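# Sort capped bottles into colour trays, move trays to stand

## Task

Two bottle trays sit on the conveyor and further bottles stand on the bench. Put every bottle into the tray marked with the same colour as its cap. The job is finished only when both trays rest entirely on the stand next to the conveyor and every bottle is upright inside its tray. The conveyor moves toward +y of the scene frame on its own. The first red stop, between arm2 and arm1, releases its tray once that tray is as heavy as a full one and the second red stop is empty. The second red stop, between arm4 and arm3, holds its tray until something lifts it off. No tray departs from or arrives at a stop while any part of an arm is over the conveyor's near rail at that stop.

## Robot and tools

ROBOTS. Four identical i2rt Big YAM arms: arm1, arm2, arm3, arm4. Each has six joints, a five-finger right hand and a wrist camera. Foot (base_link) poses in the scene frame, metres, quaternion wxyz; each foot faces along its own +x: arm1 x=+0.025 y=+0.335 z=+0.989 (+1.000, +0.006, -0.004, +0.023); arm2 x=-0.046 y=-0.282 z=+0.971 (+0.999, +0.001, -0.004, -0.038); arm3 x=-0.064 y=+1.880 z=+0.977 (+0.998, +0.003, +0.000, -0.068); arm4 x=+0.013 y=+1.249 z=+0.949 (+0.998, +0.000, +0.000, +0.063). Reach is about 1.07 m from the joint1 axis. Room cameras: cam_side1, cam_stand, cam_stand_across, cam_stand_end, cam_stand_low, cam_station1, cam_stock; wrist cameras arm1_cam_wrist to arm4_cam_wrist.

FRAME. One shared scene frame, origin on the floor, +z up; conveyor carries toward +y. The hand point sits 0.045 m in front of the palm; its +z runs along straight fingers, +y out of the palm, +x across the palm away from the thumb. With joints 1, 5, 6 at 0 and the hand level pointing forward, the palm is down and the thumb left. With joint6 near -1.3 the wrist camera is on top, image upright, palm facing right. A bracket on the little-finger side of the wrist sticks out and can strike things.

JOINTS (absolute radians, ranges): joint1_rad -2.879..2.879 (yaw about foot, positive counter-clockwise from above, 0 = foot direction); joint2_rad 0..3.141 (shoulder, 0 = upper arm back and level, positive lifts then swings forward); joint3_rad 0..3.019 (elbow, 0 = folded); joint4_rad -1.692..1.57 (hand pitch, positive tips fingers up); joint5_rad -1.57..1.57 (sideways, positive to arm's right); joint6_rad -2.094..2.094 (roll, positive clockwise viewed from behind hand). Hand keys hand_little, hand_ring, hand_middle, hand_index, hand_thumb_bend, hand_thumb_turn all -1..1, +1 open/straight (thumb_turn +1 beside palm, -1 opposite the fingers). hand_force_limit -1..1 maps to roughly 0..10 N fingertip stop force (0..15 N for thumb motors). hand_speed -0.96..1, near zero at -1, full at +0.48 and above. Scenes begin with force limit 0 and hand_speed -0.8.

move: arguments arm1, arm2, arm3, arm4 (each that arm's own part; omit an arm to leave it uncommanded) plus cameras (list of names, ["all"], or []). A part may contain joints (dict of absolute targets by name), min_time_s (0.1..8 s, minimum duration for that arm's joint motions), and target with optional speed. target is one list of seven numbers [x, y, z, qw, qx, qy, qz]: an absolute hand pose in the scene frame, metres, reached along a straight line from the current hand_target. speed is 0.002..0.5 m/s (default 0.25), turning capped at twice that in rad/s; speed without target is refused. When target is present, joints may hold only hand keys. All motions start together; all hand paths of one call finish together, paced by the slowest, 0.5 to 10 s. The controller keeps the path within 100 mm and 20 degrees of the measured hand and uses damped IK, so expect centimetre errors, lag, and overspeed near full stretch. Paths ignore obstacles and other arms. Unknown keys make a call invalid; out-of-range values are refused, and a refusal or stop cancels the remaining move, wait and finished_scene calls of that reply.

wait: seconds 0..10, plus cameras; commands nothing. zoom_image: camera and region [x0, y0, x1, y1] in pixels, at most 504 square, only on cameras in the newest images. show_instructions: shows reference pages. finished_scene: scene number (1 or 2); irreversible.

RESULTS. 'move: arm1 done; arm2 time_out' summarises each moved arm. joint_status/hand_status words: done, off_target (resting away, maybe still pushing), time_out (joint keeps a nearby target and pushes; send its reported position to relieve it), not_followed (a safety check withheld the targets; 'pose unreachable' for hand poses, 'joint command not followed' for joints; the robot may retry later). on_its_own lists uncommanded activity; 'held at' is a target, not a reading. Arms under 'as last shown' were not commanded and reprint old values. hand is the measured hand pose, hand_target the pose at current joint targets. hand_stopped_by gives six words for little, ring, middle, index, thumb_bend, thumb_turn: moving, target, force, stalled, fault. *_load_n are fingertip forces, positive pushed open; a lost grip shows as loads near 0. Joint torques are noisy and offset; numbers 3 and 4 wrap at ±28 N m. Joint velocities 'within noise' means still.

GRIPPING. A finger motor moves only when its target changes by 0.002 or more, stopping at target or at hand_force_limit, then locks. To grip harder, raise the limit and send a more-closed target; to release, send a more-open one. For gentle grasps use hand_speed -0.94 or lower. With thumb turned fully in front, the hand wraps objects 0.035 to 0.065 m thick, handles down to 0.025 m.

AVOID. Arms do not stop on contact and can push hard; sustained pushing, stretched arms or held loads heat motors, and at 100 °C the arm collapses for 30-60 s (watch for MOTOR HOT). Arms can still collide; pressing two robots together, including one hand gripping another's fingers, is penalised. Don't knock objects out of the work area, drop or throw them, or strike fixed or heavy things. Keep arms off the near rail when a tray should move. The scene keeps running while you reason.

Each tool is called after "Emit:" as a command line: name --argument value for each argument, lists and objects as JSON in quotes; but a table of rows of numbers goes row by row, as --pt "numbers of a row", without its own name.

Reference images:

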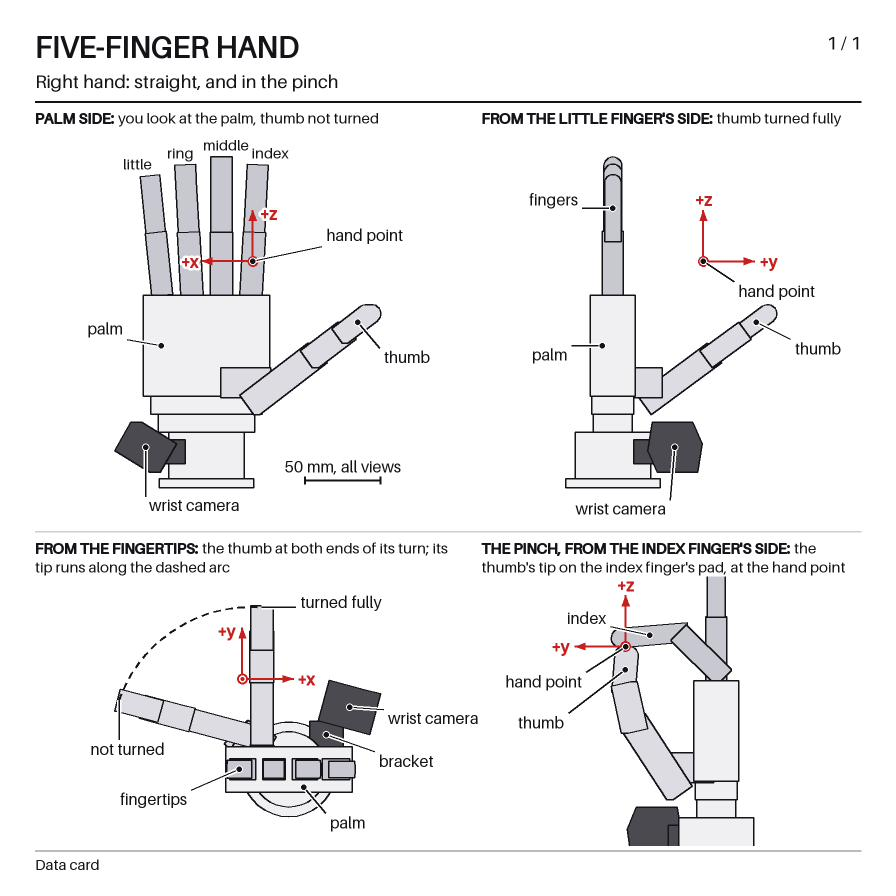

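## Session

Emit:
move

Scene clock: 0.00 s.
Joint torques (N m): no reading
Heat: arm1: hottest joint1_rad 37 °C; arm2: hottest joint1_rad 35 °C; arm3: hottest joint1_rad 36 °C; arm4: hottest joint3_rad 33 °C.
Joint velocities: within noise
arm1.joint_positions: joint1_rad=+0.004 joint2_rad=+0.620 joint3_rad=+1.335 joint4_rad=-1.171 joint5_rad=+0.009 joint6_rad=-1.424 hand_little=+1.000 hand_ring=+1.000 hand_middle=+1.000 hand_index=+1.000 hand_thumb_turn=+1.000 hand_thumb_bend=+1.000 hand_force_limit=+0.000 hand_speed=-0.800
arm1.joint_status: not commanded
arm1.hand_stopped_by: target,target,target,target,target,target
arm1.little_load_n: 0.0
arm1.ring_load_n: 0.0
arm1.middle_load_n: 0.0
arm1.index_load_n: 0.0
arm1.thumb_bend_load_n: 0.0
arm1.thumb_turn_load_n: 0.0
arm1.hand: x=+0.2884 y=+0.2856 z=+1.4929 quat_wxyz=(-0.053, +0.845, -0.046, +0.529) (m; scene frame)
arm1.hand_target: x=+0.2867 y=+0.2854 z=+1.5038 quat_wxyz=(-0.054, +0.839, -0.046, +0.539) (m; scene frame)
arm1.hand_status: not commanded
arm2.joint_positions: joint1_rad=-0.168 joint2_rad=+0.609 joint3_rad=+1.423 joint4_rad=-1.226 joint5_rad=-0.199 joint6_rad=-1.133 hand_little=+1.000 hand_ring=+1.000 hand_middle=+1.000 hand_index=+1.000 hand_thumb_turn=+1.000 hand_thumb_bend=+1.000 hand_force_limit=+0.000 hand_speed=-0.800
arm2.joint_status: not commanded
arm2.hand_stopped_by: target,target,target,target,target,target
arm2.little_load_n: 0.0
arm2.ring_load_n: 0.0
arm2.middle_load_n: 0.0
arm2.index_load_n: 0.0
arm2.thumb_bend_load_n: 0.0
arm2.thumb_turn_load_n: 0.0
arm2.hand: x=+0.1823 y=-0.3440 z=+1.4955 quat_wxyz=(-0.137, +0.801, -0.227, +0.537) (m; scene frame)
arm2.hand_target: x=+0.1805 y=-0.3436 z=+1.5090 quat_wxyz=(-0.137, +0.793, -0.223, +0.550) (m; scene frame)
arm2.hand_status: not commanded
arm3.joint_positions: joint1_rad=-0.095 joint2_rad=+0.613 joint3_rad=+1.355 joint4_rad=-1.259 joint5_rad=-0.133 joint6_rad=-1.132 hand_little=+1.000 hand_ring=+1.000 hand_middle=+1.000 hand_index=+1.000 hand_thumb_turn=+1.000 hand_thumb_bend=+1.000 hand_force_limit=+0.000 hand_speed=-0.800
arm3.joint_status: not commanded
arm3.hand_stopped_by: target,target,target,target,target,target
arm3.little_load_n: 0.0
arm3.ring_load_n: 0.0
arm3.middle_load_n: 0.0
arm3.index_load_n: 0.0
arm3.thumb_bend_load_n: 0.0
arm3.thumb_turn_load_n: 0.0
arm3.hand: x=+0.1682 y=+1.8056 z=+1.4575 quat_wxyz=(-0.112, +0.825, -0.253, +0.492) (m; scene frame)
arm3.hand_target: x=+0.1670 y=+1.8058 z=+1.4691 quat_wxyz=(-0.113, +0.819, -0.250, +0.504) (m; scene frame)
arm3.hand_status: not commanded
arm4.joint_positions: joint1_rad=-0.164 joint2_rad=+0.570 joint3_rad=+1.393 joint4_rad=-1.328 joint5_rad=+0.101 joint6_rad=-1.421 hand_little=+1.000 hand_ring=+1.000 hand_middle=+1.000 hand_index=+1.000 hand_thumb_turn=+1.000 hand_thumb_bend=+1.000 hand_force_limit=+0.000 hand_speed=-0.800
arm4.joint_status: not commanded
arm4.hand_stopped_by: target,target,target,target,target,target
arm4.little_load_n: 0.0
arm4.ring_load_n: 0.0
arm4.middle_load_n: 0.0
arm4.index_load_n: 0.0
arm4.thumb_bend_load_n: 0.0
arm4.thumb_turn_load_n: 0.0
arm4.hand: x=+0.2188 y=+1.1662 z=+1.4596 quat_wxyz=(+0.015, +0.854, -0.107, +0.509) (m; scene frame)
arm4.hand_target: x=+0.2174 y=+1.1663 z=+1.4696 quat_wxyz=(+0.014, +0.848, -0.107, +0.519) (m; scene frame)
arm4.hand_status: not commanded
pictures: arm1_cam_wrist, arm2_cam_wrist, arm3_cam_wrist, arm4_cam_wrist, cam_side1, cam_stand, cam_stand_across, cam_stand_end, cam_stand_low, cam_station1, cam_stock
Images, in order (width x height): arm1_cam_wrist 672x504, arm2_cam_wrist 672x504, arm3_cam_wrist 672x504, arm4_cam_wrist 672x504, cam_side1 896x504, cam_stand 896x504, cam_stand_across 896x504, cam_stand_end 896x504, cam_stand_low 896x504, cam_station1 896x504, cam_stock 896x504.

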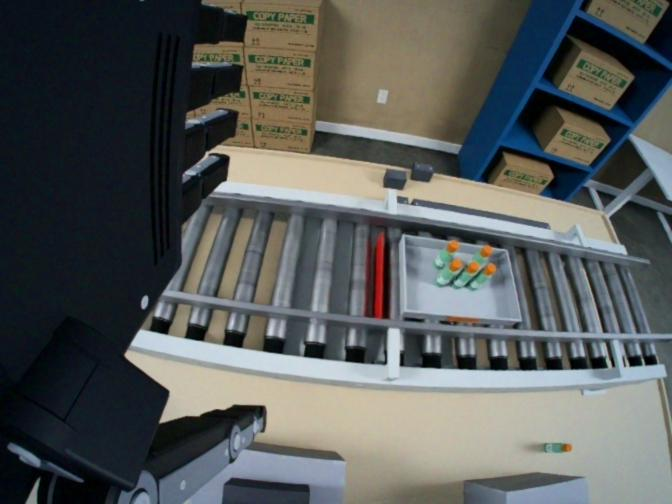

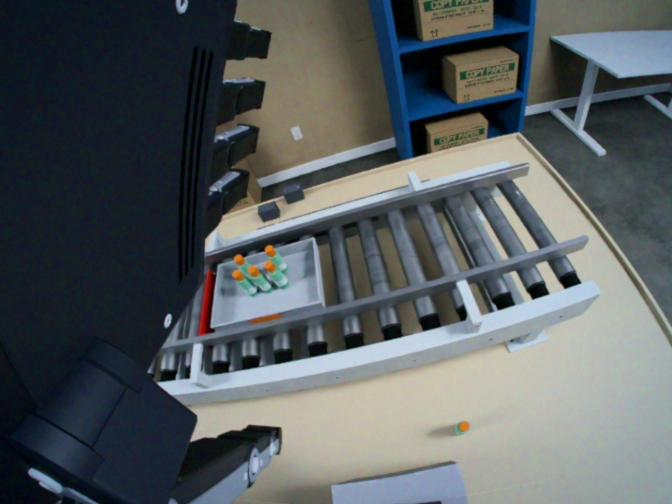

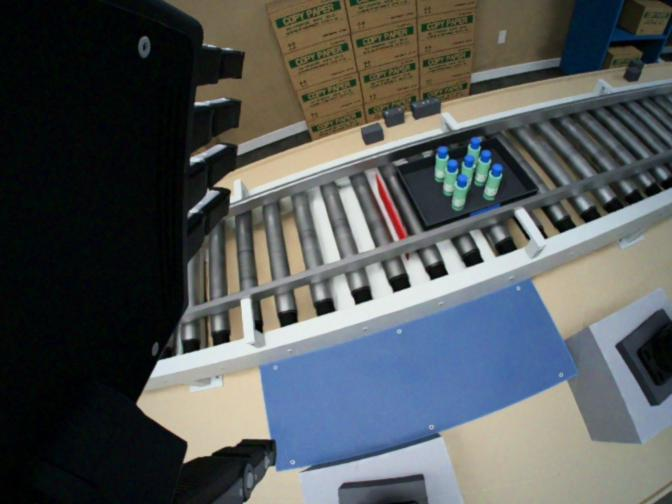

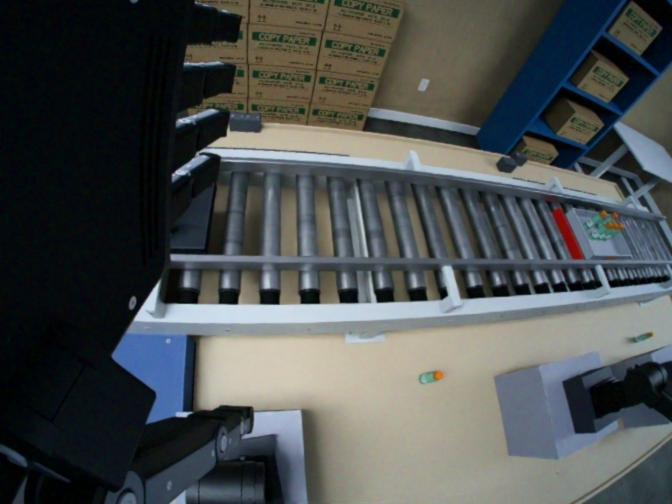

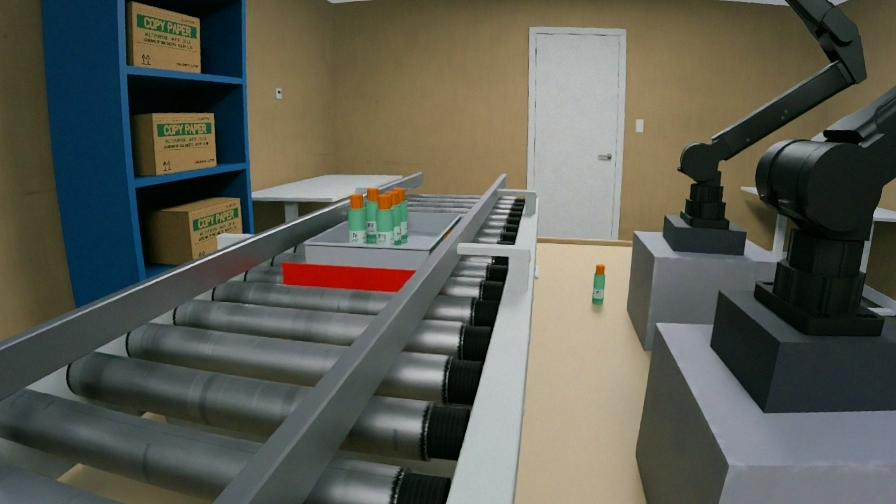

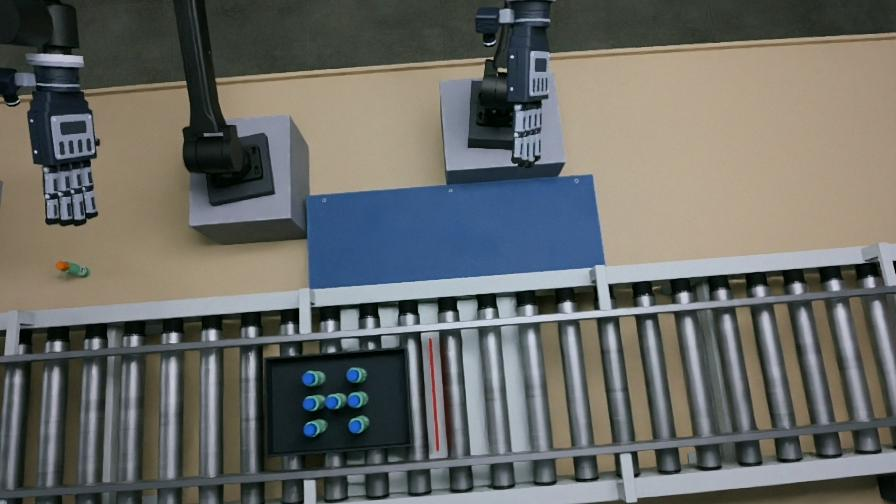

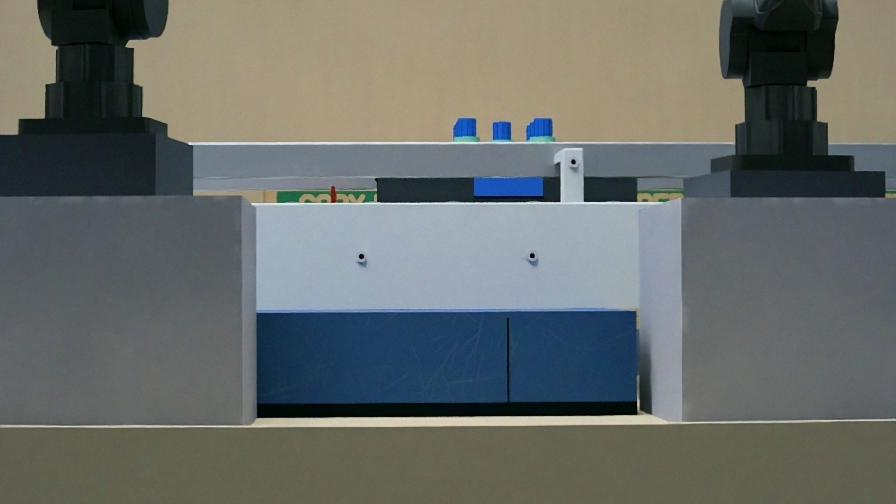

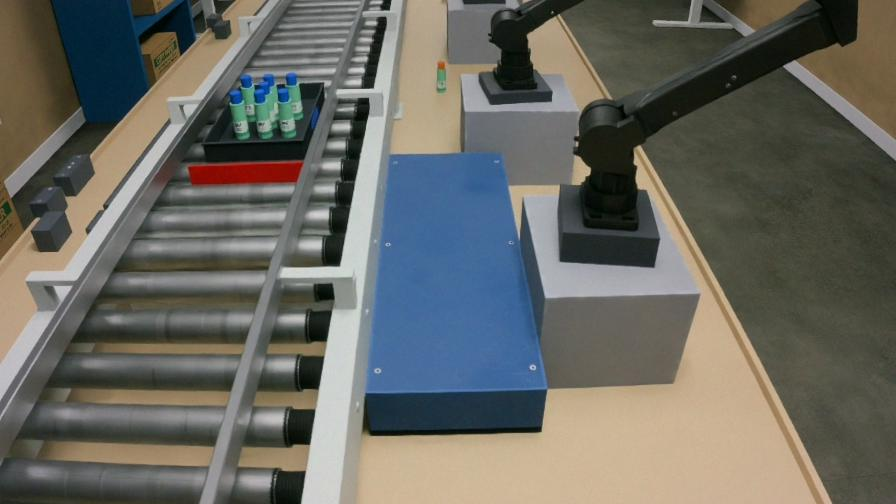

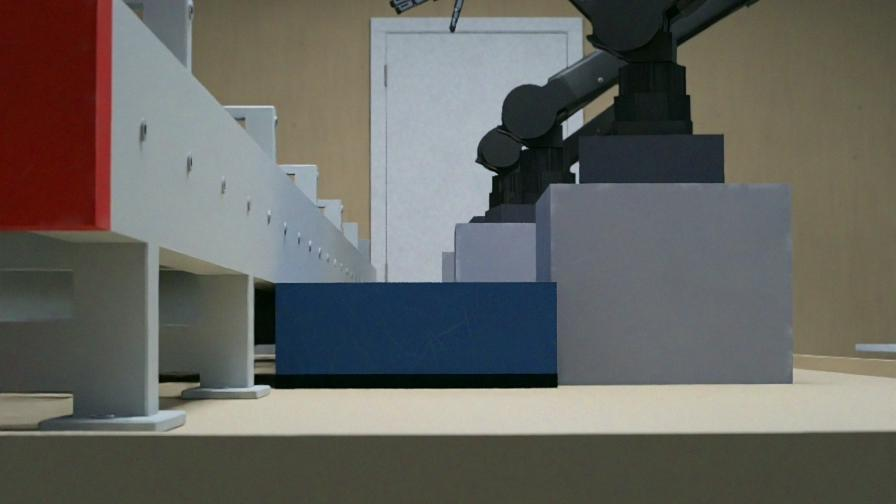

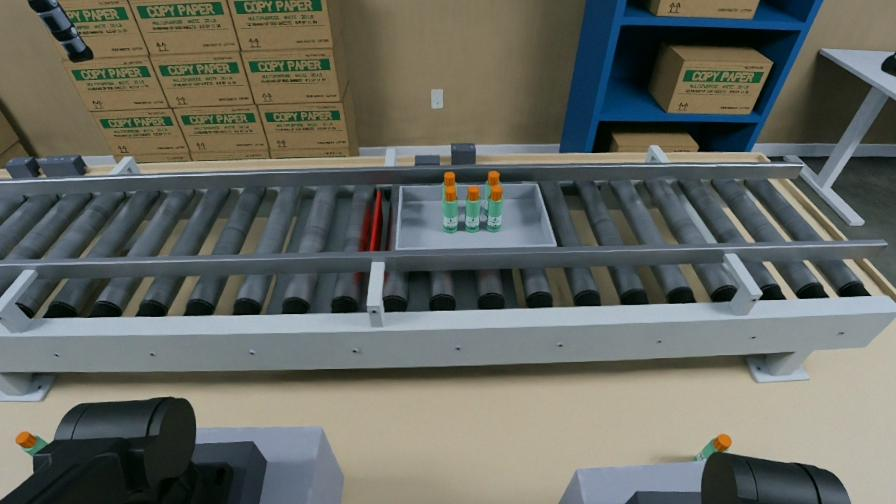

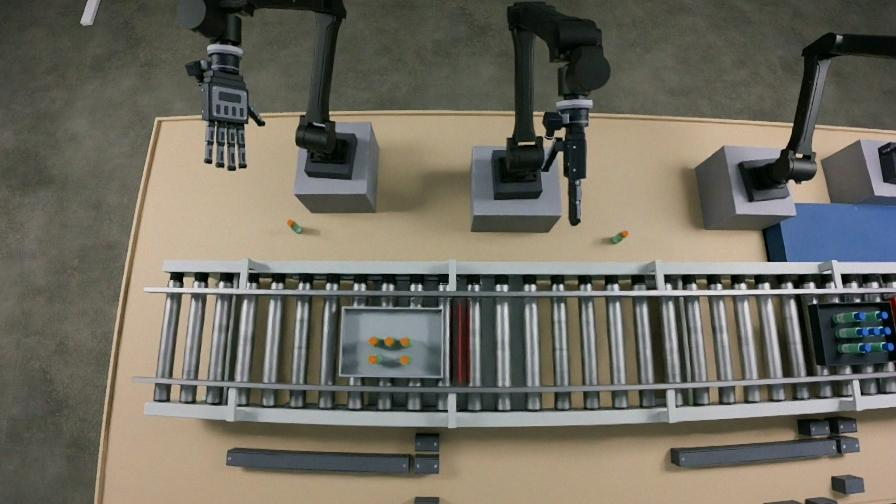

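Emit:
zoom_image --camera "cam_stock" --region '[140, 110, 644, 440]'

Emit:
zoom_image --camera "cam_stand" --region '[0, 180, 450, 470]'

Scaled by 1.000.

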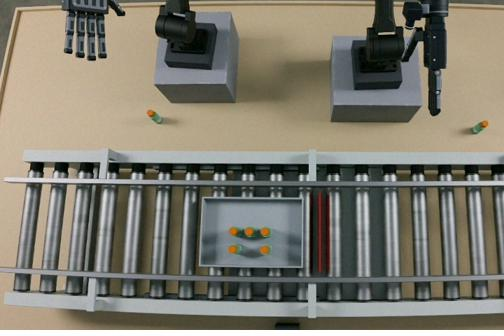

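Scaled by 1.120 from the camera's 896x504 image, which has a finer 1280x720 frame.

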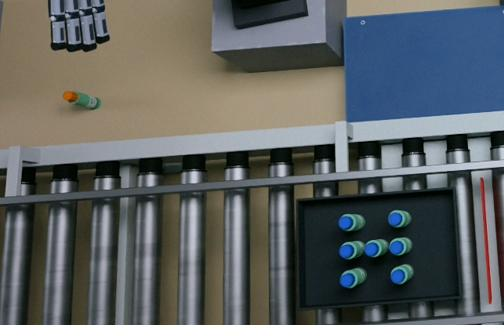

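Emit:
move --arm1 '{"joints":{"joint1_rad":1.15,"joint2_rad":1.0,"joint3_rad":1.0,"joint4_rad":-1.4,"joint5_rad":0.95,"joint6_rad":1.3,"hand_little":-1,"hand_ring":-1,"hand_middle":0.4,"hand_index":0.4,"hand_thumb_turn":-1,"hand_thumb_bend":0.85,"hand_force_limit":-0.4,"hand_speed":-0.3},"min_time_s":2.5}' --arm2 '{"joints":{"joint1_rad":-0.8,"joint2_rad":1.0,"joint3_rad":1.0,"joint4_rad":-1.4,"joint5_rad":-0.95,"joint6_rad":-1.15,"hand_little":-1,"hand_ring":-1,"hand_middle":0.4,"hand_index":0.4,"hand_thumb_turn":-1,"hand_thumb_bend":0.85,"hand_force_limit":-0.4,"hand_speed":-0.3},"min_time_s":2.5}' --arm3 '{"joints":{"joint1_rad":-0.05,"joint2_rad":1.3,"joint3_rad":1.3,"joint4_rad":-1.5,"joint5_rad":1.0,"joint6_rad":1.4,"hand_little":-0.6,"hand_ring":-0.6,"hand_middle":0.2,"hand_index":0.2,"hand_thumb_turn":-1,"hand_thumb_bend":0.6,"hand_force_limit":0.2,"hand_speed":-0.3},"min_time_s":2.5}' --arm4 '{"joints":{"joint1_rad":-0.25,"joint2_rad":1.3,"joint3_rad":1.3,"joint4_rad":-1.5,"joint5_rad":-1.0,"joint6_rad":-1.1,"hand_little":-0.6,"hand_ring":-0.6,"hand_middle":0.2,"hand_index":0.2,"hand_thumb_turn":-1,"hand_thumb_bend":0.6,"hand_force_limit":0.2,"hand_speed":-0.3},"min_time_s":2.5}' --cameras '["cam_stock","cam_stand"]'

Scene clock: 13.43 s.
Joint torques (N m): arm1=[-0.15 -4.48 9.07 0.2 0.72 0.1] | arm2=[-2.37 -2.49 8.23 -0.01 -0.84 -0.16] | arm3=[1.08 -7.41 9.44 0.27 1.02 0.2] | arm4=[0.85 -7.18 6.78 0.55 -0.87 0.08]
Heat: arm1: hottest joint1_rad 37 °C; arm2: hottest joint3_rad 36 °C; arm3: hottest joint1_rad 36 °C; arm4: hottest joint3_rad 34 °C.
move: arm1 done; arm2 done; arm3 done; arm4 done
Joint velocities: within noise
arm1.joint_positions: joint1_rad=+1.143 joint2_rad=+0.990 joint3_rad=+1.010 joint4_rad=-1.389 joint5_rad=+0.948 joint6_rad=+1.292 hand_little=-1.000 hand_ring=-1.000 hand_middle=+0.400 hand_index=+0.400 hand_thumb_turn=-1.000 hand_thumb_bend=+0.850 hand_force_limit=-0.400 hand_speed=-0.300
arm1.joint_status: all done
arm1.hand_stopped_by: target,target,target,target,target,target
arm1.little_load_n: 0.0
arm1.ring_load_n: 0.0
arm1.middle_load_n: 0.0
arm1.index_load_n: 0.0
arm1.thumb_bend_load_n: 0.0
arm1.thumb_turn_load_n: 0.0
arm1.hand: x=+0.2509 y=+0.5791 z=+1.2517 quat_wxyz=(-0.286, +0.556, -0.689, +0.366) (m; scene frame)
arm1.hand_target: x=+0.2484 y=+0.5775 z=+1.2441 quat_wxyz=(-0.277, +0.561, -0.686, +0.372) (m; scene frame)
arm1.hand_status: not commanded
arm2.joint_positions: joint1_rad=-0.790 joint2_rad=+0.992 joint3_rad=+0.993 joint4_rad=-1.392 joint5_rad=-0.946 joint6_rad=-1.140 hand_little=-1.000 hand_ring=-1.000 hand_middle=+0.400 hand_index=+0.400 hand_thumb_turn=-1.000 hand_thumb_bend=+0.850 hand_force_limit=-0.400 hand_speed=-0.300
arm2.joint_status: all done
arm2.hand_stopped_by: target,target,target,target,target,target
arm2.little_load_n: 0.0
arm2.ring_load_n: 0.0
arm2.middle_load_n: 0.0
arm2.index_load_n: 0.0
arm2.thumb_bend_load_n: 0.0
arm2.thumb_turn_load_n: 0.0
arm2.hand: x=+0.2085 y=-0.3802 z=+1.2307 quat_wxyz=(-0.429, +0.730, -0.501, +0.179) (m; scene frame)
arm2.hand_target: x=+0.2084 y=-0.3832 z=+1.2319 quat_wxyz=(-0.430, +0.729, -0.502, +0.179) (m; scene frame)
arm2.hand_status: not commanded
arm3.joint_positions: joint1_rad=-0.061 joint2_rad=+1.290 joint3_rad=+1.297 joint4_rad=-1.491 joint5_rad=+0.997 joint6_rad=+1.389 hand_little=-0.600 hand_ring=-0.600 hand_middle=+0.200 hand_index=+0.200 hand_thumb_turn=-1.000 hand_thumb_bend=+0.600 hand_force_limit=+0.200 hand_speed=-0.300
arm3.joint_status: all done
arm3.hand_stopped_by: target,target,target,target,target,target
arm3.little_load_n: 0.0
arm3.ring_load_n: 0.0
arm3.middle_load_n: 0.0
arm3.index_load_n: 0.0
arm3.thumb_bend_load_n: 0.0
arm3.thumb_turn_load_n: 0.0
arm3.hand: x=+0.3063 y=+1.6731 z=+1.2602 quat_wxyz=(+0.052, -0.027, -0.879, +0.473) (m; scene frame)
arm3.hand_target: x=+0.3092 y=+1.6763 z=+1.2580 quat_wxyz=(+0.054, -0.023, -0.879, +0.474) (m; scene frame)
arm3.hand_status: not commanded
arm4.joint_positions: joint1_rad=-0.238 joint2_rad=+1.296 joint3_rad=+1.306 joint4_rad=-1.493 joint5_rad=-0.997 joint6_rad=-1.109 hand_little=-0.600 hand_ring=-0.600 hand_middle=+0.200 hand_index=+0.200 hand_thumb_turn=-1.000 hand_thumb_bend=+0.600 hand_force_limit=+0.200 hand_speed=-0.300
arm4.joint_status: all done
arm4.hand_stopped_by: target,target,target,target,target,target
arm4.little_load_n: 0.0
arm4.ring_load_n: 0.0
arm4.middle_load_n: 0.0
arm4.index_load_n: 0.5
arm4.thumb_bend_load_n: 0.0
arm4.thumb_turn_load_n: 0.0
arm4.hand: x=+0.3573 y=+1.3518 z=+1.2489 quat_wxyz=(-0.477, +0.848, -0.228, -0.045) (m; scene frame)
arm4.hand_target: x=+0.3558 y=+1.3486 z=+1.2465 quat_wxyz=(-0.477, +0.843, -0.241, -0.052) (m; scene frame)
arm4.hand_status: not commanded
pictures: cam_stand, cam_stock
Images, in order (width x height): cam_stand 896x504, cam_stock 896x504.

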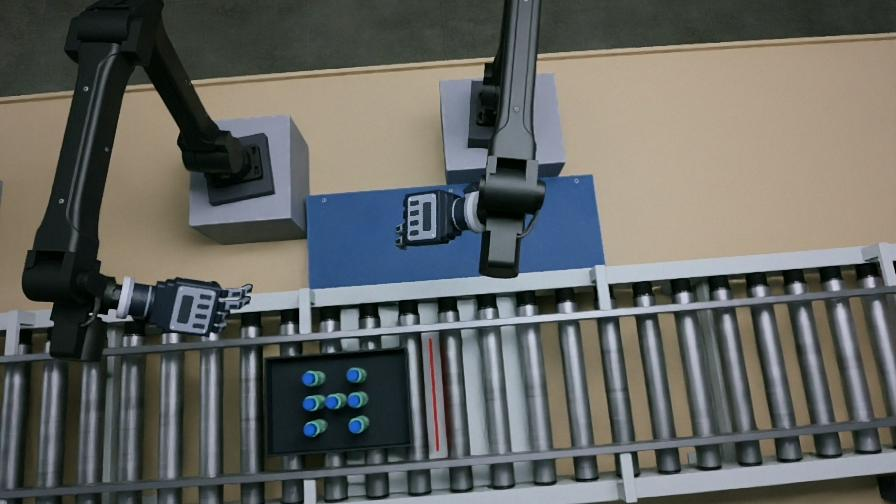

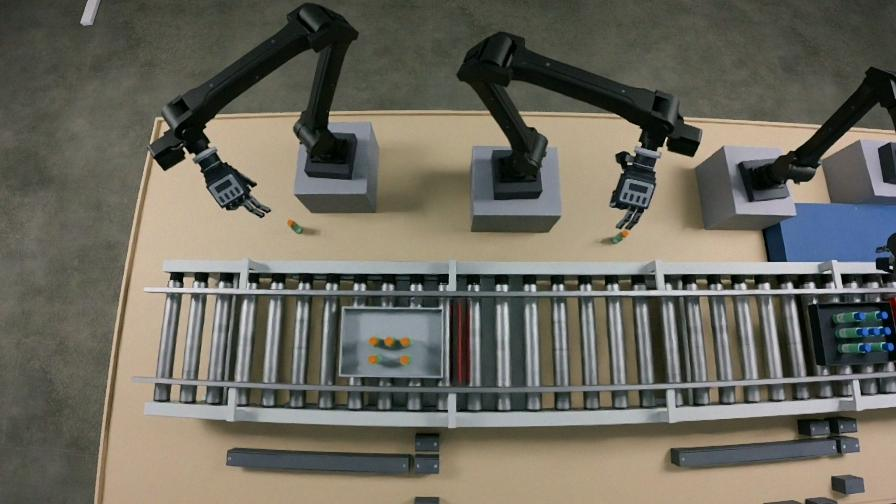

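Emit:
move --arm1 '{"target":[0.298,0.644,0.95,-0.2648,0.5088,-0.7266,0.3782],"speed":0.25}' --arm2 '{"target":[0.254,-0.412,0.95,-0.4184,0.8039,-0.3749,0.1951],"speed":0.25}' --arm3 '{"target":[0.61,1.63,1.08,0,0,-0.866,0.5],"speed":0.25}' --arm4 '{"target":[0.56,1.31,1.08,-0.5,0.866,0,0],"speed":0.25}' --cameras '["arm1_cam_wrist","arm2_cam_wrist","arm3_cam_wrist","arm4_cam_wrist","cam_stand_across","cam_stand"]'

Scene clock: 16.50 s.
Joint torques (N m): arm1=[-1.26 -7.88 6.48 1.24 -0.12 0.04] | arm2=[-0.79 -6.83 5.27 0.58 -0.71 -0.15] | arm3=[0.79 -16.09 12.46 0.81 1.04 -0.03] | arm4=[1.03 -15.03 10.74 0.05 -0.86 -0.11]
Heat: arm1: hottest joint1_rad 37 °C; arm2: hottest joint3_rad 36 °C; arm3: hottest joint1_rad 36 °C; arm4: hottest joint3_rad 35 °C.
move: arm1 off_target; arm2 done; arm3 off_target; arm4 off_target
Joint velocities: within noise
arm1.joint_positions: joint1_rad=+1.113 joint2_rad=+1.623 joint3_rad=+0.712 joint4_rad=-0.564 joint5_rad=+0.974 joint6_rad=+1.441 hand_little=-1.000 hand_ring=-1.000 hand_middle=+0.400 hand_index=+0.400 hand_thumb_turn=-1.000 hand_thumb_bend=+0.850 hand_force_limit=-0.400 hand_speed=-0.300
arm1.joint_status: not commanded
arm1.hand_stopped_by: target,target,target,target,target,target
arm1.little_load_n: 0.0
arm1.ring_load_n: 0.0
arm1.middle_load_n: -0.5
arm1.index_load_n: 0.0
arm1.thumb_bend_load_n: 0.0
arm1.thumb_turn_load_n: 0.0
arm1.hand: x=+0.2959 y=+0.6419 z=+0.9654 quat_wxyz=(-0.273, +0.509, -0.721, +0.384) (m; scene frame)
arm1.hand_target: x=+0.2974 y=+0.6434 z=+0.9507 quat_wxyz=(-0.265, +0.509, -0.727, +0.378) (m; scene frame)
arm1.hand_status: off_target (0.016 m and 1.3 deg from the pose sent, 0.312 m and 7.4 deg at the start)
arm2.joint_positions: joint1_rad=-0.734 joint2_rad=+1.532 joint3_rad=+0.639 joint4_rad=-0.585 joint5_rad=-0.948 joint6_rad=-1.438 hand_little=-1.000 hand_ring=-1.000 hand_middle=+0.400 hand_index=+0.400 hand_thumb_turn=-1.000 hand_thumb_bend=+0.850 hand_force_limit=-0.400 hand_speed=-0.300
arm2.joint_status: not commanded
arm2.hand_stopped_by: target,target,target,target,target,target
arm2.little_load_n: 0.0
arm2.ring_load_n: 0.0
arm2.middle_load_n: 0.0
arm2.index_load_n: 0.0
arm2.thumb_bend_load_n: 0.0
arm2.thumb_turn_load_n: 0.0
arm2.hand: x=+0.2495 y=-0.4113 z=+0.9525 quat_wxyz=(-0.419, +0.800, -0.383, +0.193) (m; scene frame)
arm2.hand_target: x=+0.2539 y=-0.4119 z=+0.9501 quat_wxyz=(-0.418, +0.804, -0.375, +0.195) (m; scene frame)
arm2.hand_status: done (0.005 m and 1.1 deg from the pose sent, 0.286 m and 17.0 deg at the start)
arm3.joint_positions: joint1_rad=-0.040 joint2_rad=+2.051 joint3_rad=+1.748 joint4_rad=-1.001 joint5_rad=+1.027 joint6_rad=+1.248 hand_little=-0.600 hand_ring=-0.600 hand_middle=+0.200 hand_index=+0.200 hand_thumb_turn=-1.000 hand_thumb_bend=+0.600 hand_force_limit=+0.200 hand_speed=-0.300
arm3.joint_status: not commanded
arm3.hand_stopped_by: target,target,target,target,target,target
arm3.little_load_n: 0.0
arm3.ring_load_n: 0.0
arm3.middle_load_n: 0.0
arm3.index_load_n: 0.0
arm3.thumb_bend_load_n: 0.0
arm3.thumb_turn_load_n: 0.5
arm3.hand: x=+0.5941 y=+1.6276 z=+1.0755 quat_wxyz=(+0.008, -0.002, -0.867, +0.497) (m; scene frame)
arm3.hand_target: x=+0.6093 y=+1.6302 z=+1.0800 quat_wxyz=(+0.000, +0.000, -0.866, +0.500) (m; scene frame)
arm3.hand_status: off_target (0.017 m and 1.0 deg from the pose sent, 0.356 m and 7.6 deg at the start)
arm4.joint_positions: joint1_rad=-0.247 joint2_rad=+1.952 joint3_rad=+1.648 joint4_rad=-1.517 joint5_rad=-1.029 joint6_rad=-1.819 hand_little=-0.600 hand_ring=-0.600 hand_middle=+0.200 hand_index=+0.200 hand_thumb_turn=-1.000 hand_thumb_bend=+0.600 hand_force_limit=+0.200 hand_speed=-0.300
arm4.joint_status: not commanded
arm4.hand_stopped_by: target,target,target,target,target,target
arm4.little_load_n: 0.0
arm4.ring_load_n: 0.0
arm4.middle_load_n: 0.0
arm4.index_load_n: 0.0
arm4.thumb_bend_load_n: 0.0
arm4.thumb_turn_load_n: 0.0
arm4.hand: x=+0.5430 y=+1.3173 z=+1.0712 quat_wxyz=(-0.500, +0.866, -0.007, -0.017) (m; scene frame)
arm4.hand_target: x=+0.5592 y=+1.3100 z=+1.0803 quat_wxyz=(-0.500, +0.866, +0.000, +0.001) (m; scene frame)
arm4.hand_status: off_target (0.020 m and 2.1 deg from the pose sent, 0.267 m and 26.9 deg at the start)
pictures: arm1_cam_wrist, arm2_cam_wrist, arm3_cam_wrist, arm4_cam_wrist, cam_stand, cam_stand_across
Images, in order (width x height): arm1_cam_wrist 672x504, arm2_cam_wrist 672x504, arm3_cam_wrist 672x504, arm4_cam_wrist 672x504, cam_stand 896x504, cam_stand_across 896x504.

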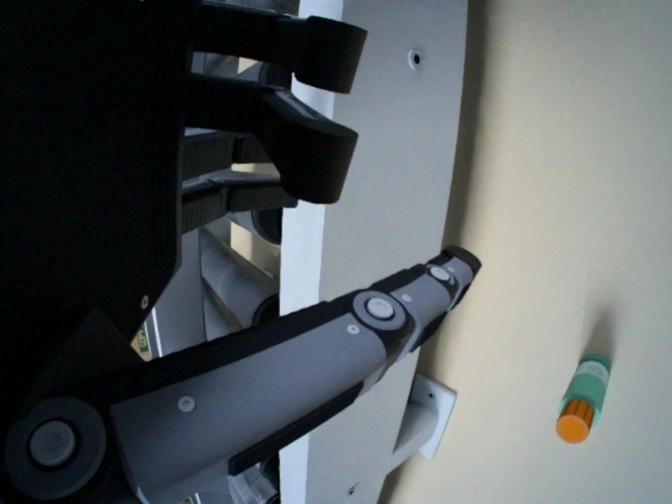

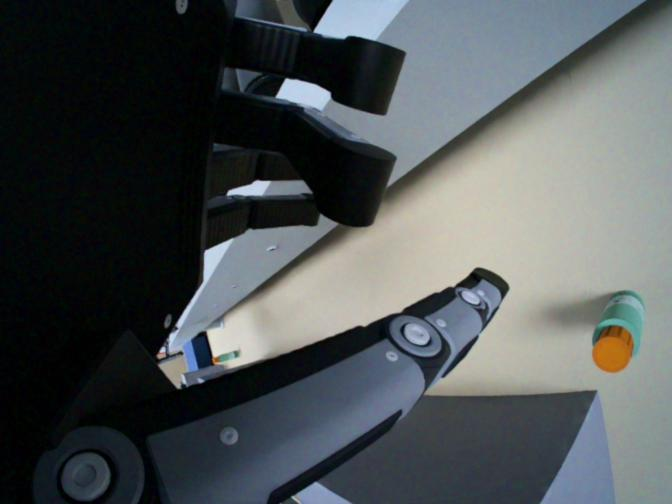

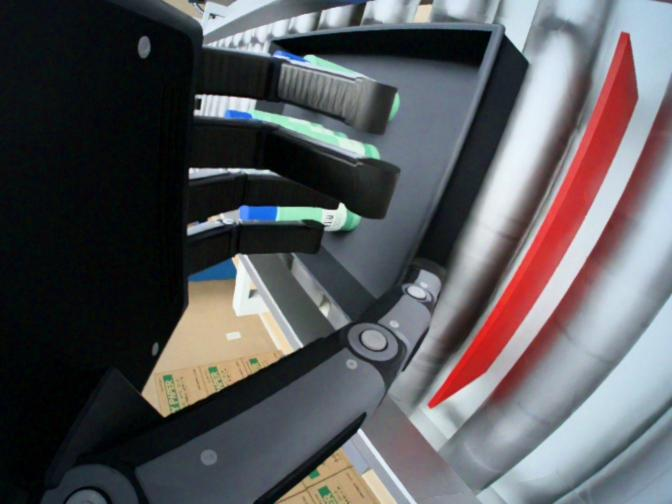

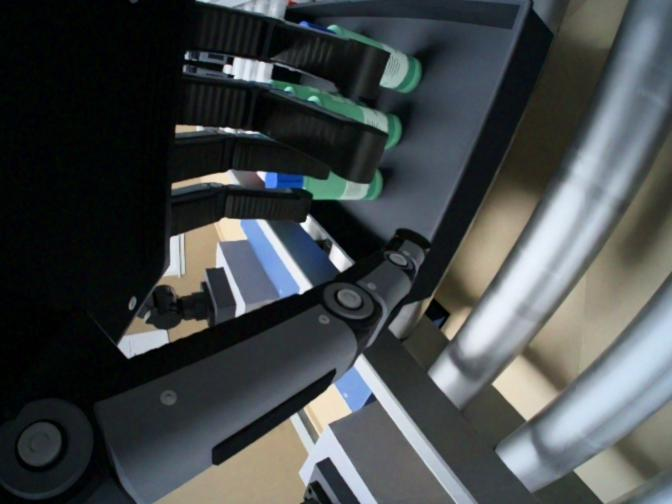

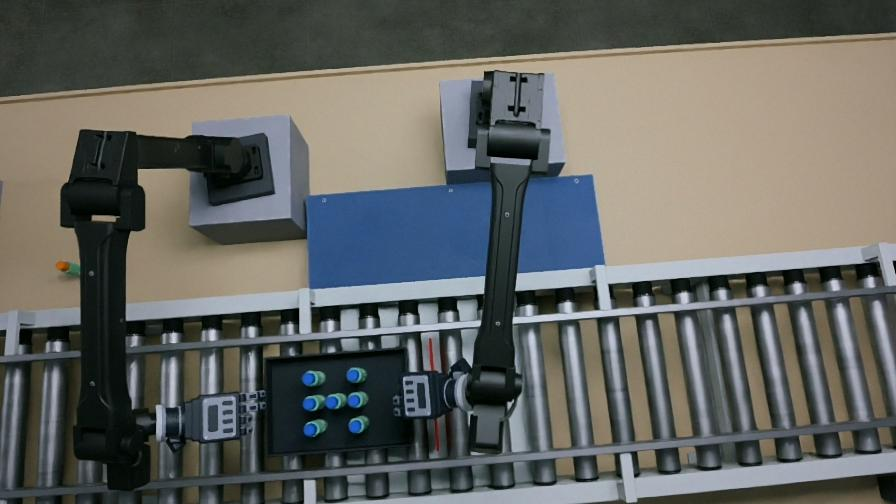

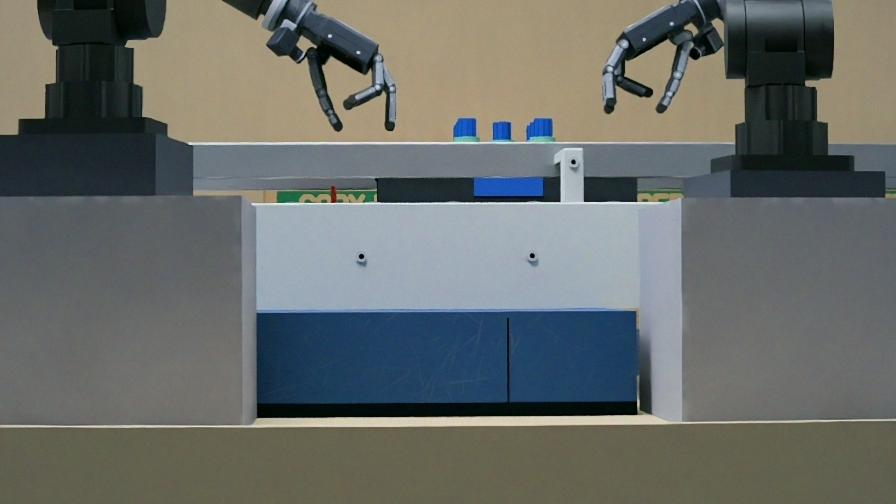

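Emit:
zoom_image --camera "arm3_cam_wrist" --region '[240, 10, 672, 334]'

Emit:
zoom_image --camera "arm4_cam_wrist" --region '[240, 0, 672, 324]'

Scaled by 1.167 from the camera's 672x504 image, which has a finer 960x720 frame.

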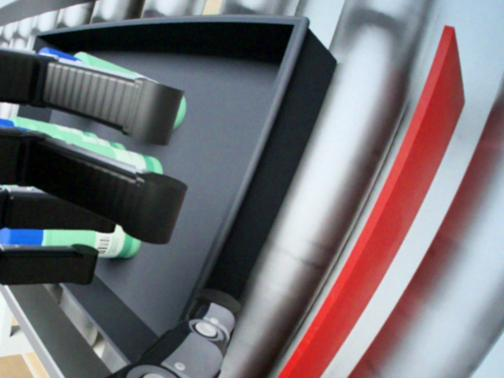

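Scaled by 1.167 from the camera's 672x504 image, which has a finer 960x720 frame.

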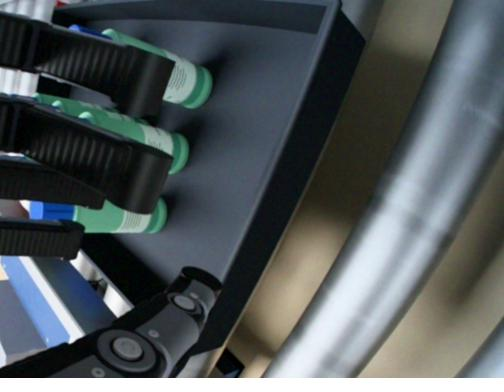

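Emit:
move --arm1 '{"target":[0.202,0.769,0.892,-0.3265,0.6272,-0.6272,0.3265],"speed":0.2}' --arm2 '{"target":[0.146,-0.458,0.892,-0.3782,0.7266,-0.5088,0.2648],"speed":0.2}' --arm3 '{"target":[0.607,1.601,1.022,0,0,-0.866,0.5],"speed":0.12}' --arm4 '{"target":[0.582,1.327,1.0,-0.5,0.866,0,0],"speed":0.12}' --cameras '["arm1_cam_wrist","arm2_cam_wrist","arm3_cam_wrist","arm4_cam_wrist","cam_stand_across"]'

Scene clock: 26.20 s.
Joint torques (N m): arm1=[-0.32 -12.28 7.25 0.79 0.61 -0.06] | arm2=[-2.26 -5.36 3.41 0.25 -0.78 -0.18] | arm3=[0.21 -16.73 8.99 1.33 0.72 -0.01] | arm4=[2.43 -16.32 7.84 0.75 -0.87 0.06]
Heat: arm1: hottest joint1_rad 37 °C; arm2: hottest joint3_rad 36 °C; arm3: hottest joint1_rad 36 °C; arm4: hottest joint3_rad 37 °C.
move: arm1 off_target; arm2 done; arm3 off_target; arm4 done
Joint velocities: within noise
arm1.joint_positions: joint1_rad=+1.393 joint2_rad=+1.881 joint3_rad=+0.810 joint4_rad=-0.350 joint5_rad=+0.945 joint6_rad=+1.358 hand_little=-1.000 hand_ring=-1.000 hand_middle=+0.400 hand_index=+0.400 hand_thumb_turn=-1.000 hand_thumb_bend=+0.850 hand_force_limit=-0.400 hand_speed=-0.300
arm1.joint_status: not commanded
arm1.hand_stopped_by: target,target,target,target,target,target
arm1.little_load_n: 0.0
arm1.ring_load_n: 0.0
arm1.middle_load_n: 0.0
arm1.index_load_n: 0.0
arm1.thumb_bend_load_n: 0.0
arm1.thumb_turn_load_n: 0.0
arm1.hand: x=+0.2020 y=+0.7551 z=+0.8945 quat_wxyz=(-0.321, +0.626, -0.628, +0.332) (m; scene frame)
arm1.hand_target: x=+0.2018 y=+0.7685 z=+0.8922 quat_wxyz=(-0.326, +0.627, -0.627, +0.327) (m; scene frame)
arm1.hand_status: off_target (0.014 m and 0.9 deg from the pose sent, 0.174 m and 19.5 deg at the start)
arm2.joint_positions: joint1_rad=-1.147 joint2_rad=+1.610 joint3_rad=+0.462 joint4_rad=-0.436 joint5_rad=-0.948 joint6_rad=-1.579 hand_little=-1.000 hand_ring=-1.000 hand_middle=+0.400 hand_index=+0.400 hand_thumb_turn=-1.000 hand_thumb_bend=+0.850 hand_force_limit=-0.400 hand_speed=-0.300
arm2.joint_status: not commanded
arm2.hand_stopped_by: target,target,target,target,target,target
arm2.little_load_n: 0.0
arm2.ring_load_n: 0.0
arm2.middle_load_n: 0.0
arm2.index_load_n: 0.0
arm2.thumb_bend_load_n: 0.0
arm2.thumb_turn_load_n: 0.0
arm2.hand: x=+0.1467 y=-0.4544 z=+0.8945 quat_wxyz=(-0.379, +0.727, -0.509, +0.261) (m; scene frame)
arm2.hand_target: x=+0.1460 y=-0.4579 z=+0.8921 quat_wxyz=(-0.378, +0.727, -0.509, +0.265) (m; scene frame)
arm2.hand_status: done (0.004 m and 0.4 deg from the pose sent, 0.129 m and 19.2 deg at the start)
arm3.joint_positions: joint1_rad=-0.071 joint2_rad=+2.103 joint3_rad=+1.714 joint4_rad=-0.818 joint5_rad=+1.019 joint6_rad=+1.168 hand_little=-0.600 hand_ring=-0.600 hand_middle=+0.200 hand_index=+0.200 hand_thumb_turn=-1.000 hand_thumb_bend=+0.600 hand_force_limit=+0.200 hand_speed=-0.300
arm3.joint_status: not commanded
arm3.hand_stopped_by: target,target,target,target,target,target
arm3.little_load_n: 0.0
arm3.ring_load_n: 0.0
arm3.middle_load_n: 0.0
arm3.index_load_n: 0.0
arm3.thumb_bend_load_n: 0.0
arm3.thumb_turn_load_n: 0.0
arm3.hand: x=+0.6071 y=+1.6051 z=+1.0368 quat_wxyz=(-0.007, -0.004, -0.865, +0.502) (m; scene frame)
arm3.hand_target: x=+0.6067 y=+1.6011 z=+1.0223 quat_wxyz=(+0.000, +0.000, -0.866, +0.500) (m; scene frame)
arm3.hand_status: off_target (0.015 m and 1.0 deg from the pose sent, 0.061 m and 1.0 deg at the start)
arm4.joint_positions: joint1_rad=-0.235 joint2_rad=+2.070 joint3_rad=+1.648 joint4_rad=-1.332 joint5_rad=-1.036 joint6_rad=-1.776 hand_little=-0.600 hand_ring=-0.600 hand_middle=+0.200 hand_index=+0.200 hand_thumb_turn=-1.000 hand_thumb_bend=+0.600 hand_force_limit=+0.200 hand_speed=-0.300
arm4.joint_status: not commanded
arm4.hand_stopped_by: target,target,target,target,target,target
arm4.little_load_n: 0.0
arm4.ring_load_n: 0.0
arm4.middle_load_n: 0.0
arm4.index_load_n: 0.0
arm4.thumb_bend_load_n: 0.0
arm4.thumb_turn_load_n: 0.0
arm4.hand: x=+0.5754 y=+1.3214 z=+1.0008 quat_wxyz=(-0.499, +0.866, -0.004, -0.001) (m; scene frame)
arm4.hand_target: x=+0.5819 y=+1.3270 z=+1.0002 quat_wxyz=(-0.500, +0.866, +0.000, +0.000) (m; scene frame)
arm4.hand_status: done (0.009 m and 0.5 deg from the pose sent, 0.082 m and 2.2 deg at the start)
pictures: arm1_cam_wrist, arm2_cam_wrist, arm3_cam_wrist, arm4_cam_wrist, cam_stand_across
Images, in order (width x height): arm1_cam_wrist 672x504, arm2_cam_wrist 672x504, arm3_cam_wrist 672x504, arm4_cam_wrist 672x504, cam_stand_across 896x504.

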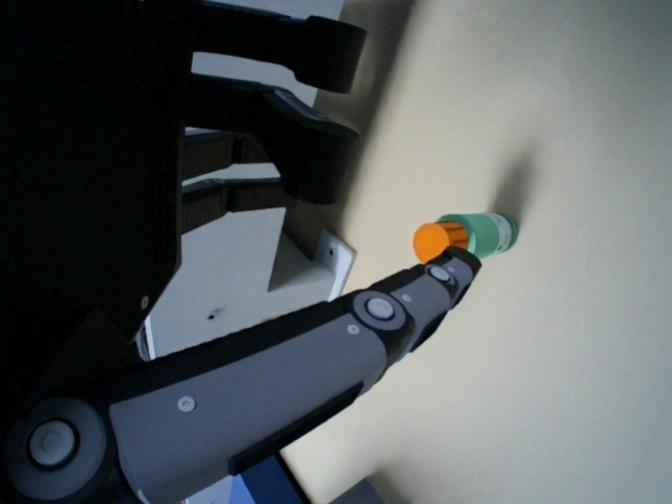

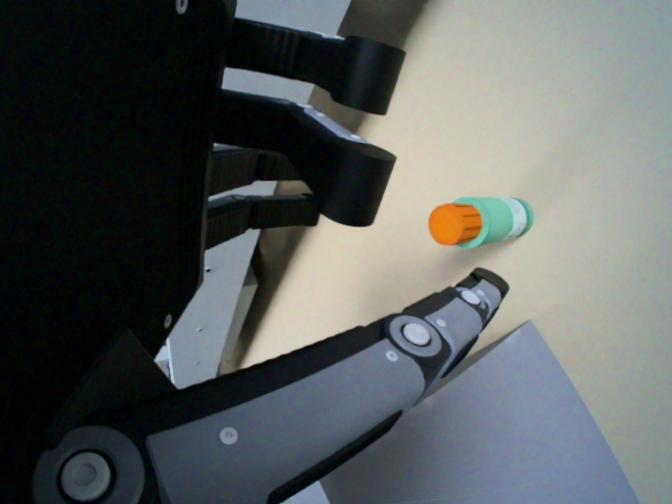

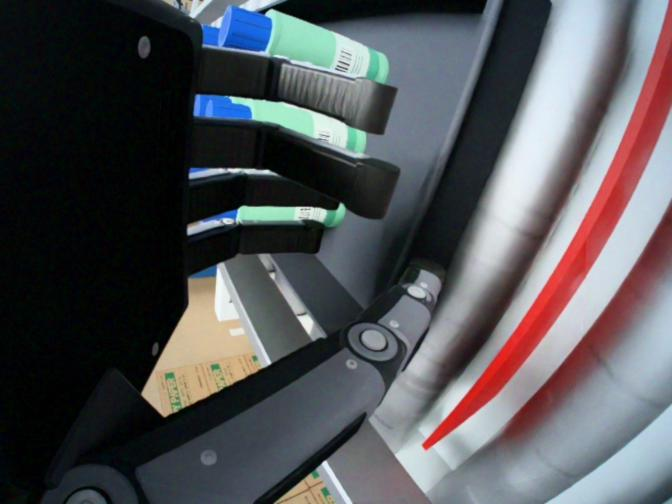

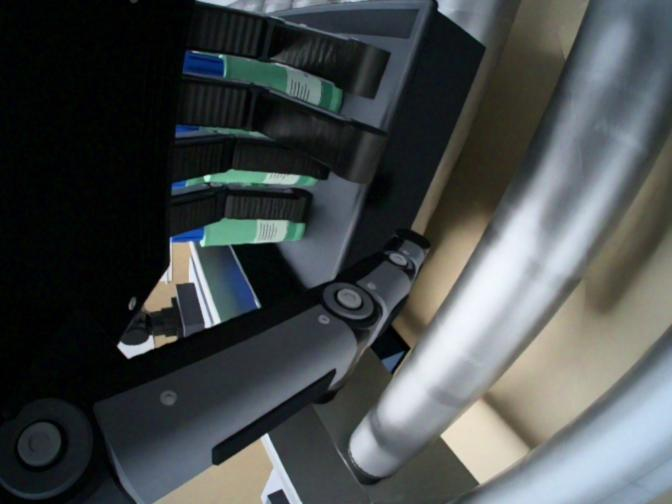

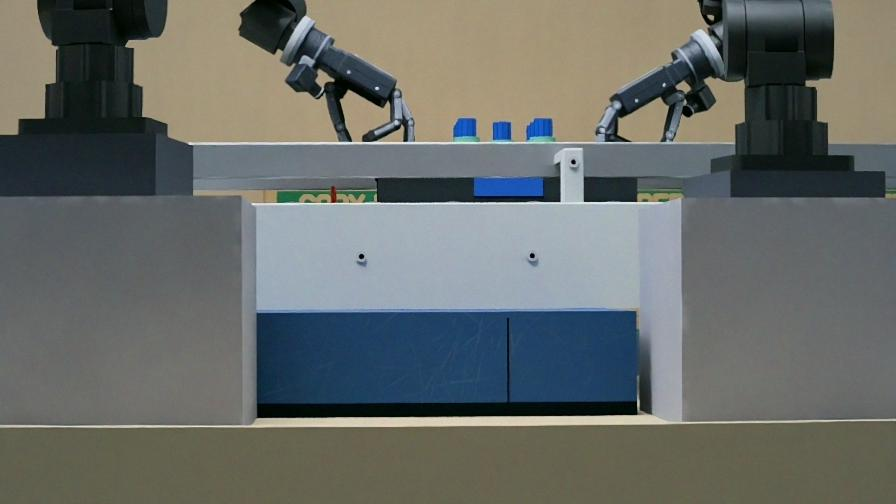

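Emit:
zoom_image --camera "arm1_cam_wrist" --region '[380, 170, 560, 305]'

Emit:
zoom_image --camera "arm2_cam_wrist" --region '[400, 160, 580, 295]'

Scaled by 2.800 from the camera's 672x504 image, which has a finer 960x720 frame.

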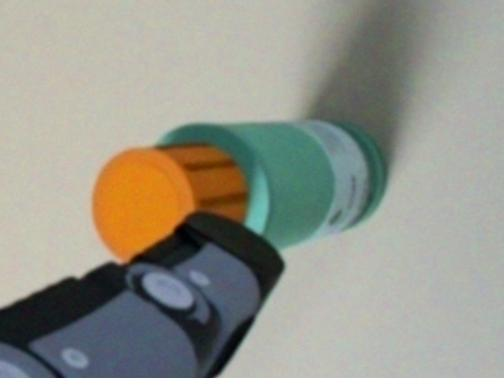

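Scaled by 2.800 from the camera's 672x504 image, which has a finer 960x720 frame.

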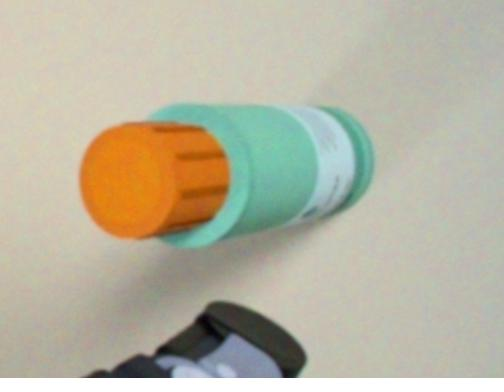

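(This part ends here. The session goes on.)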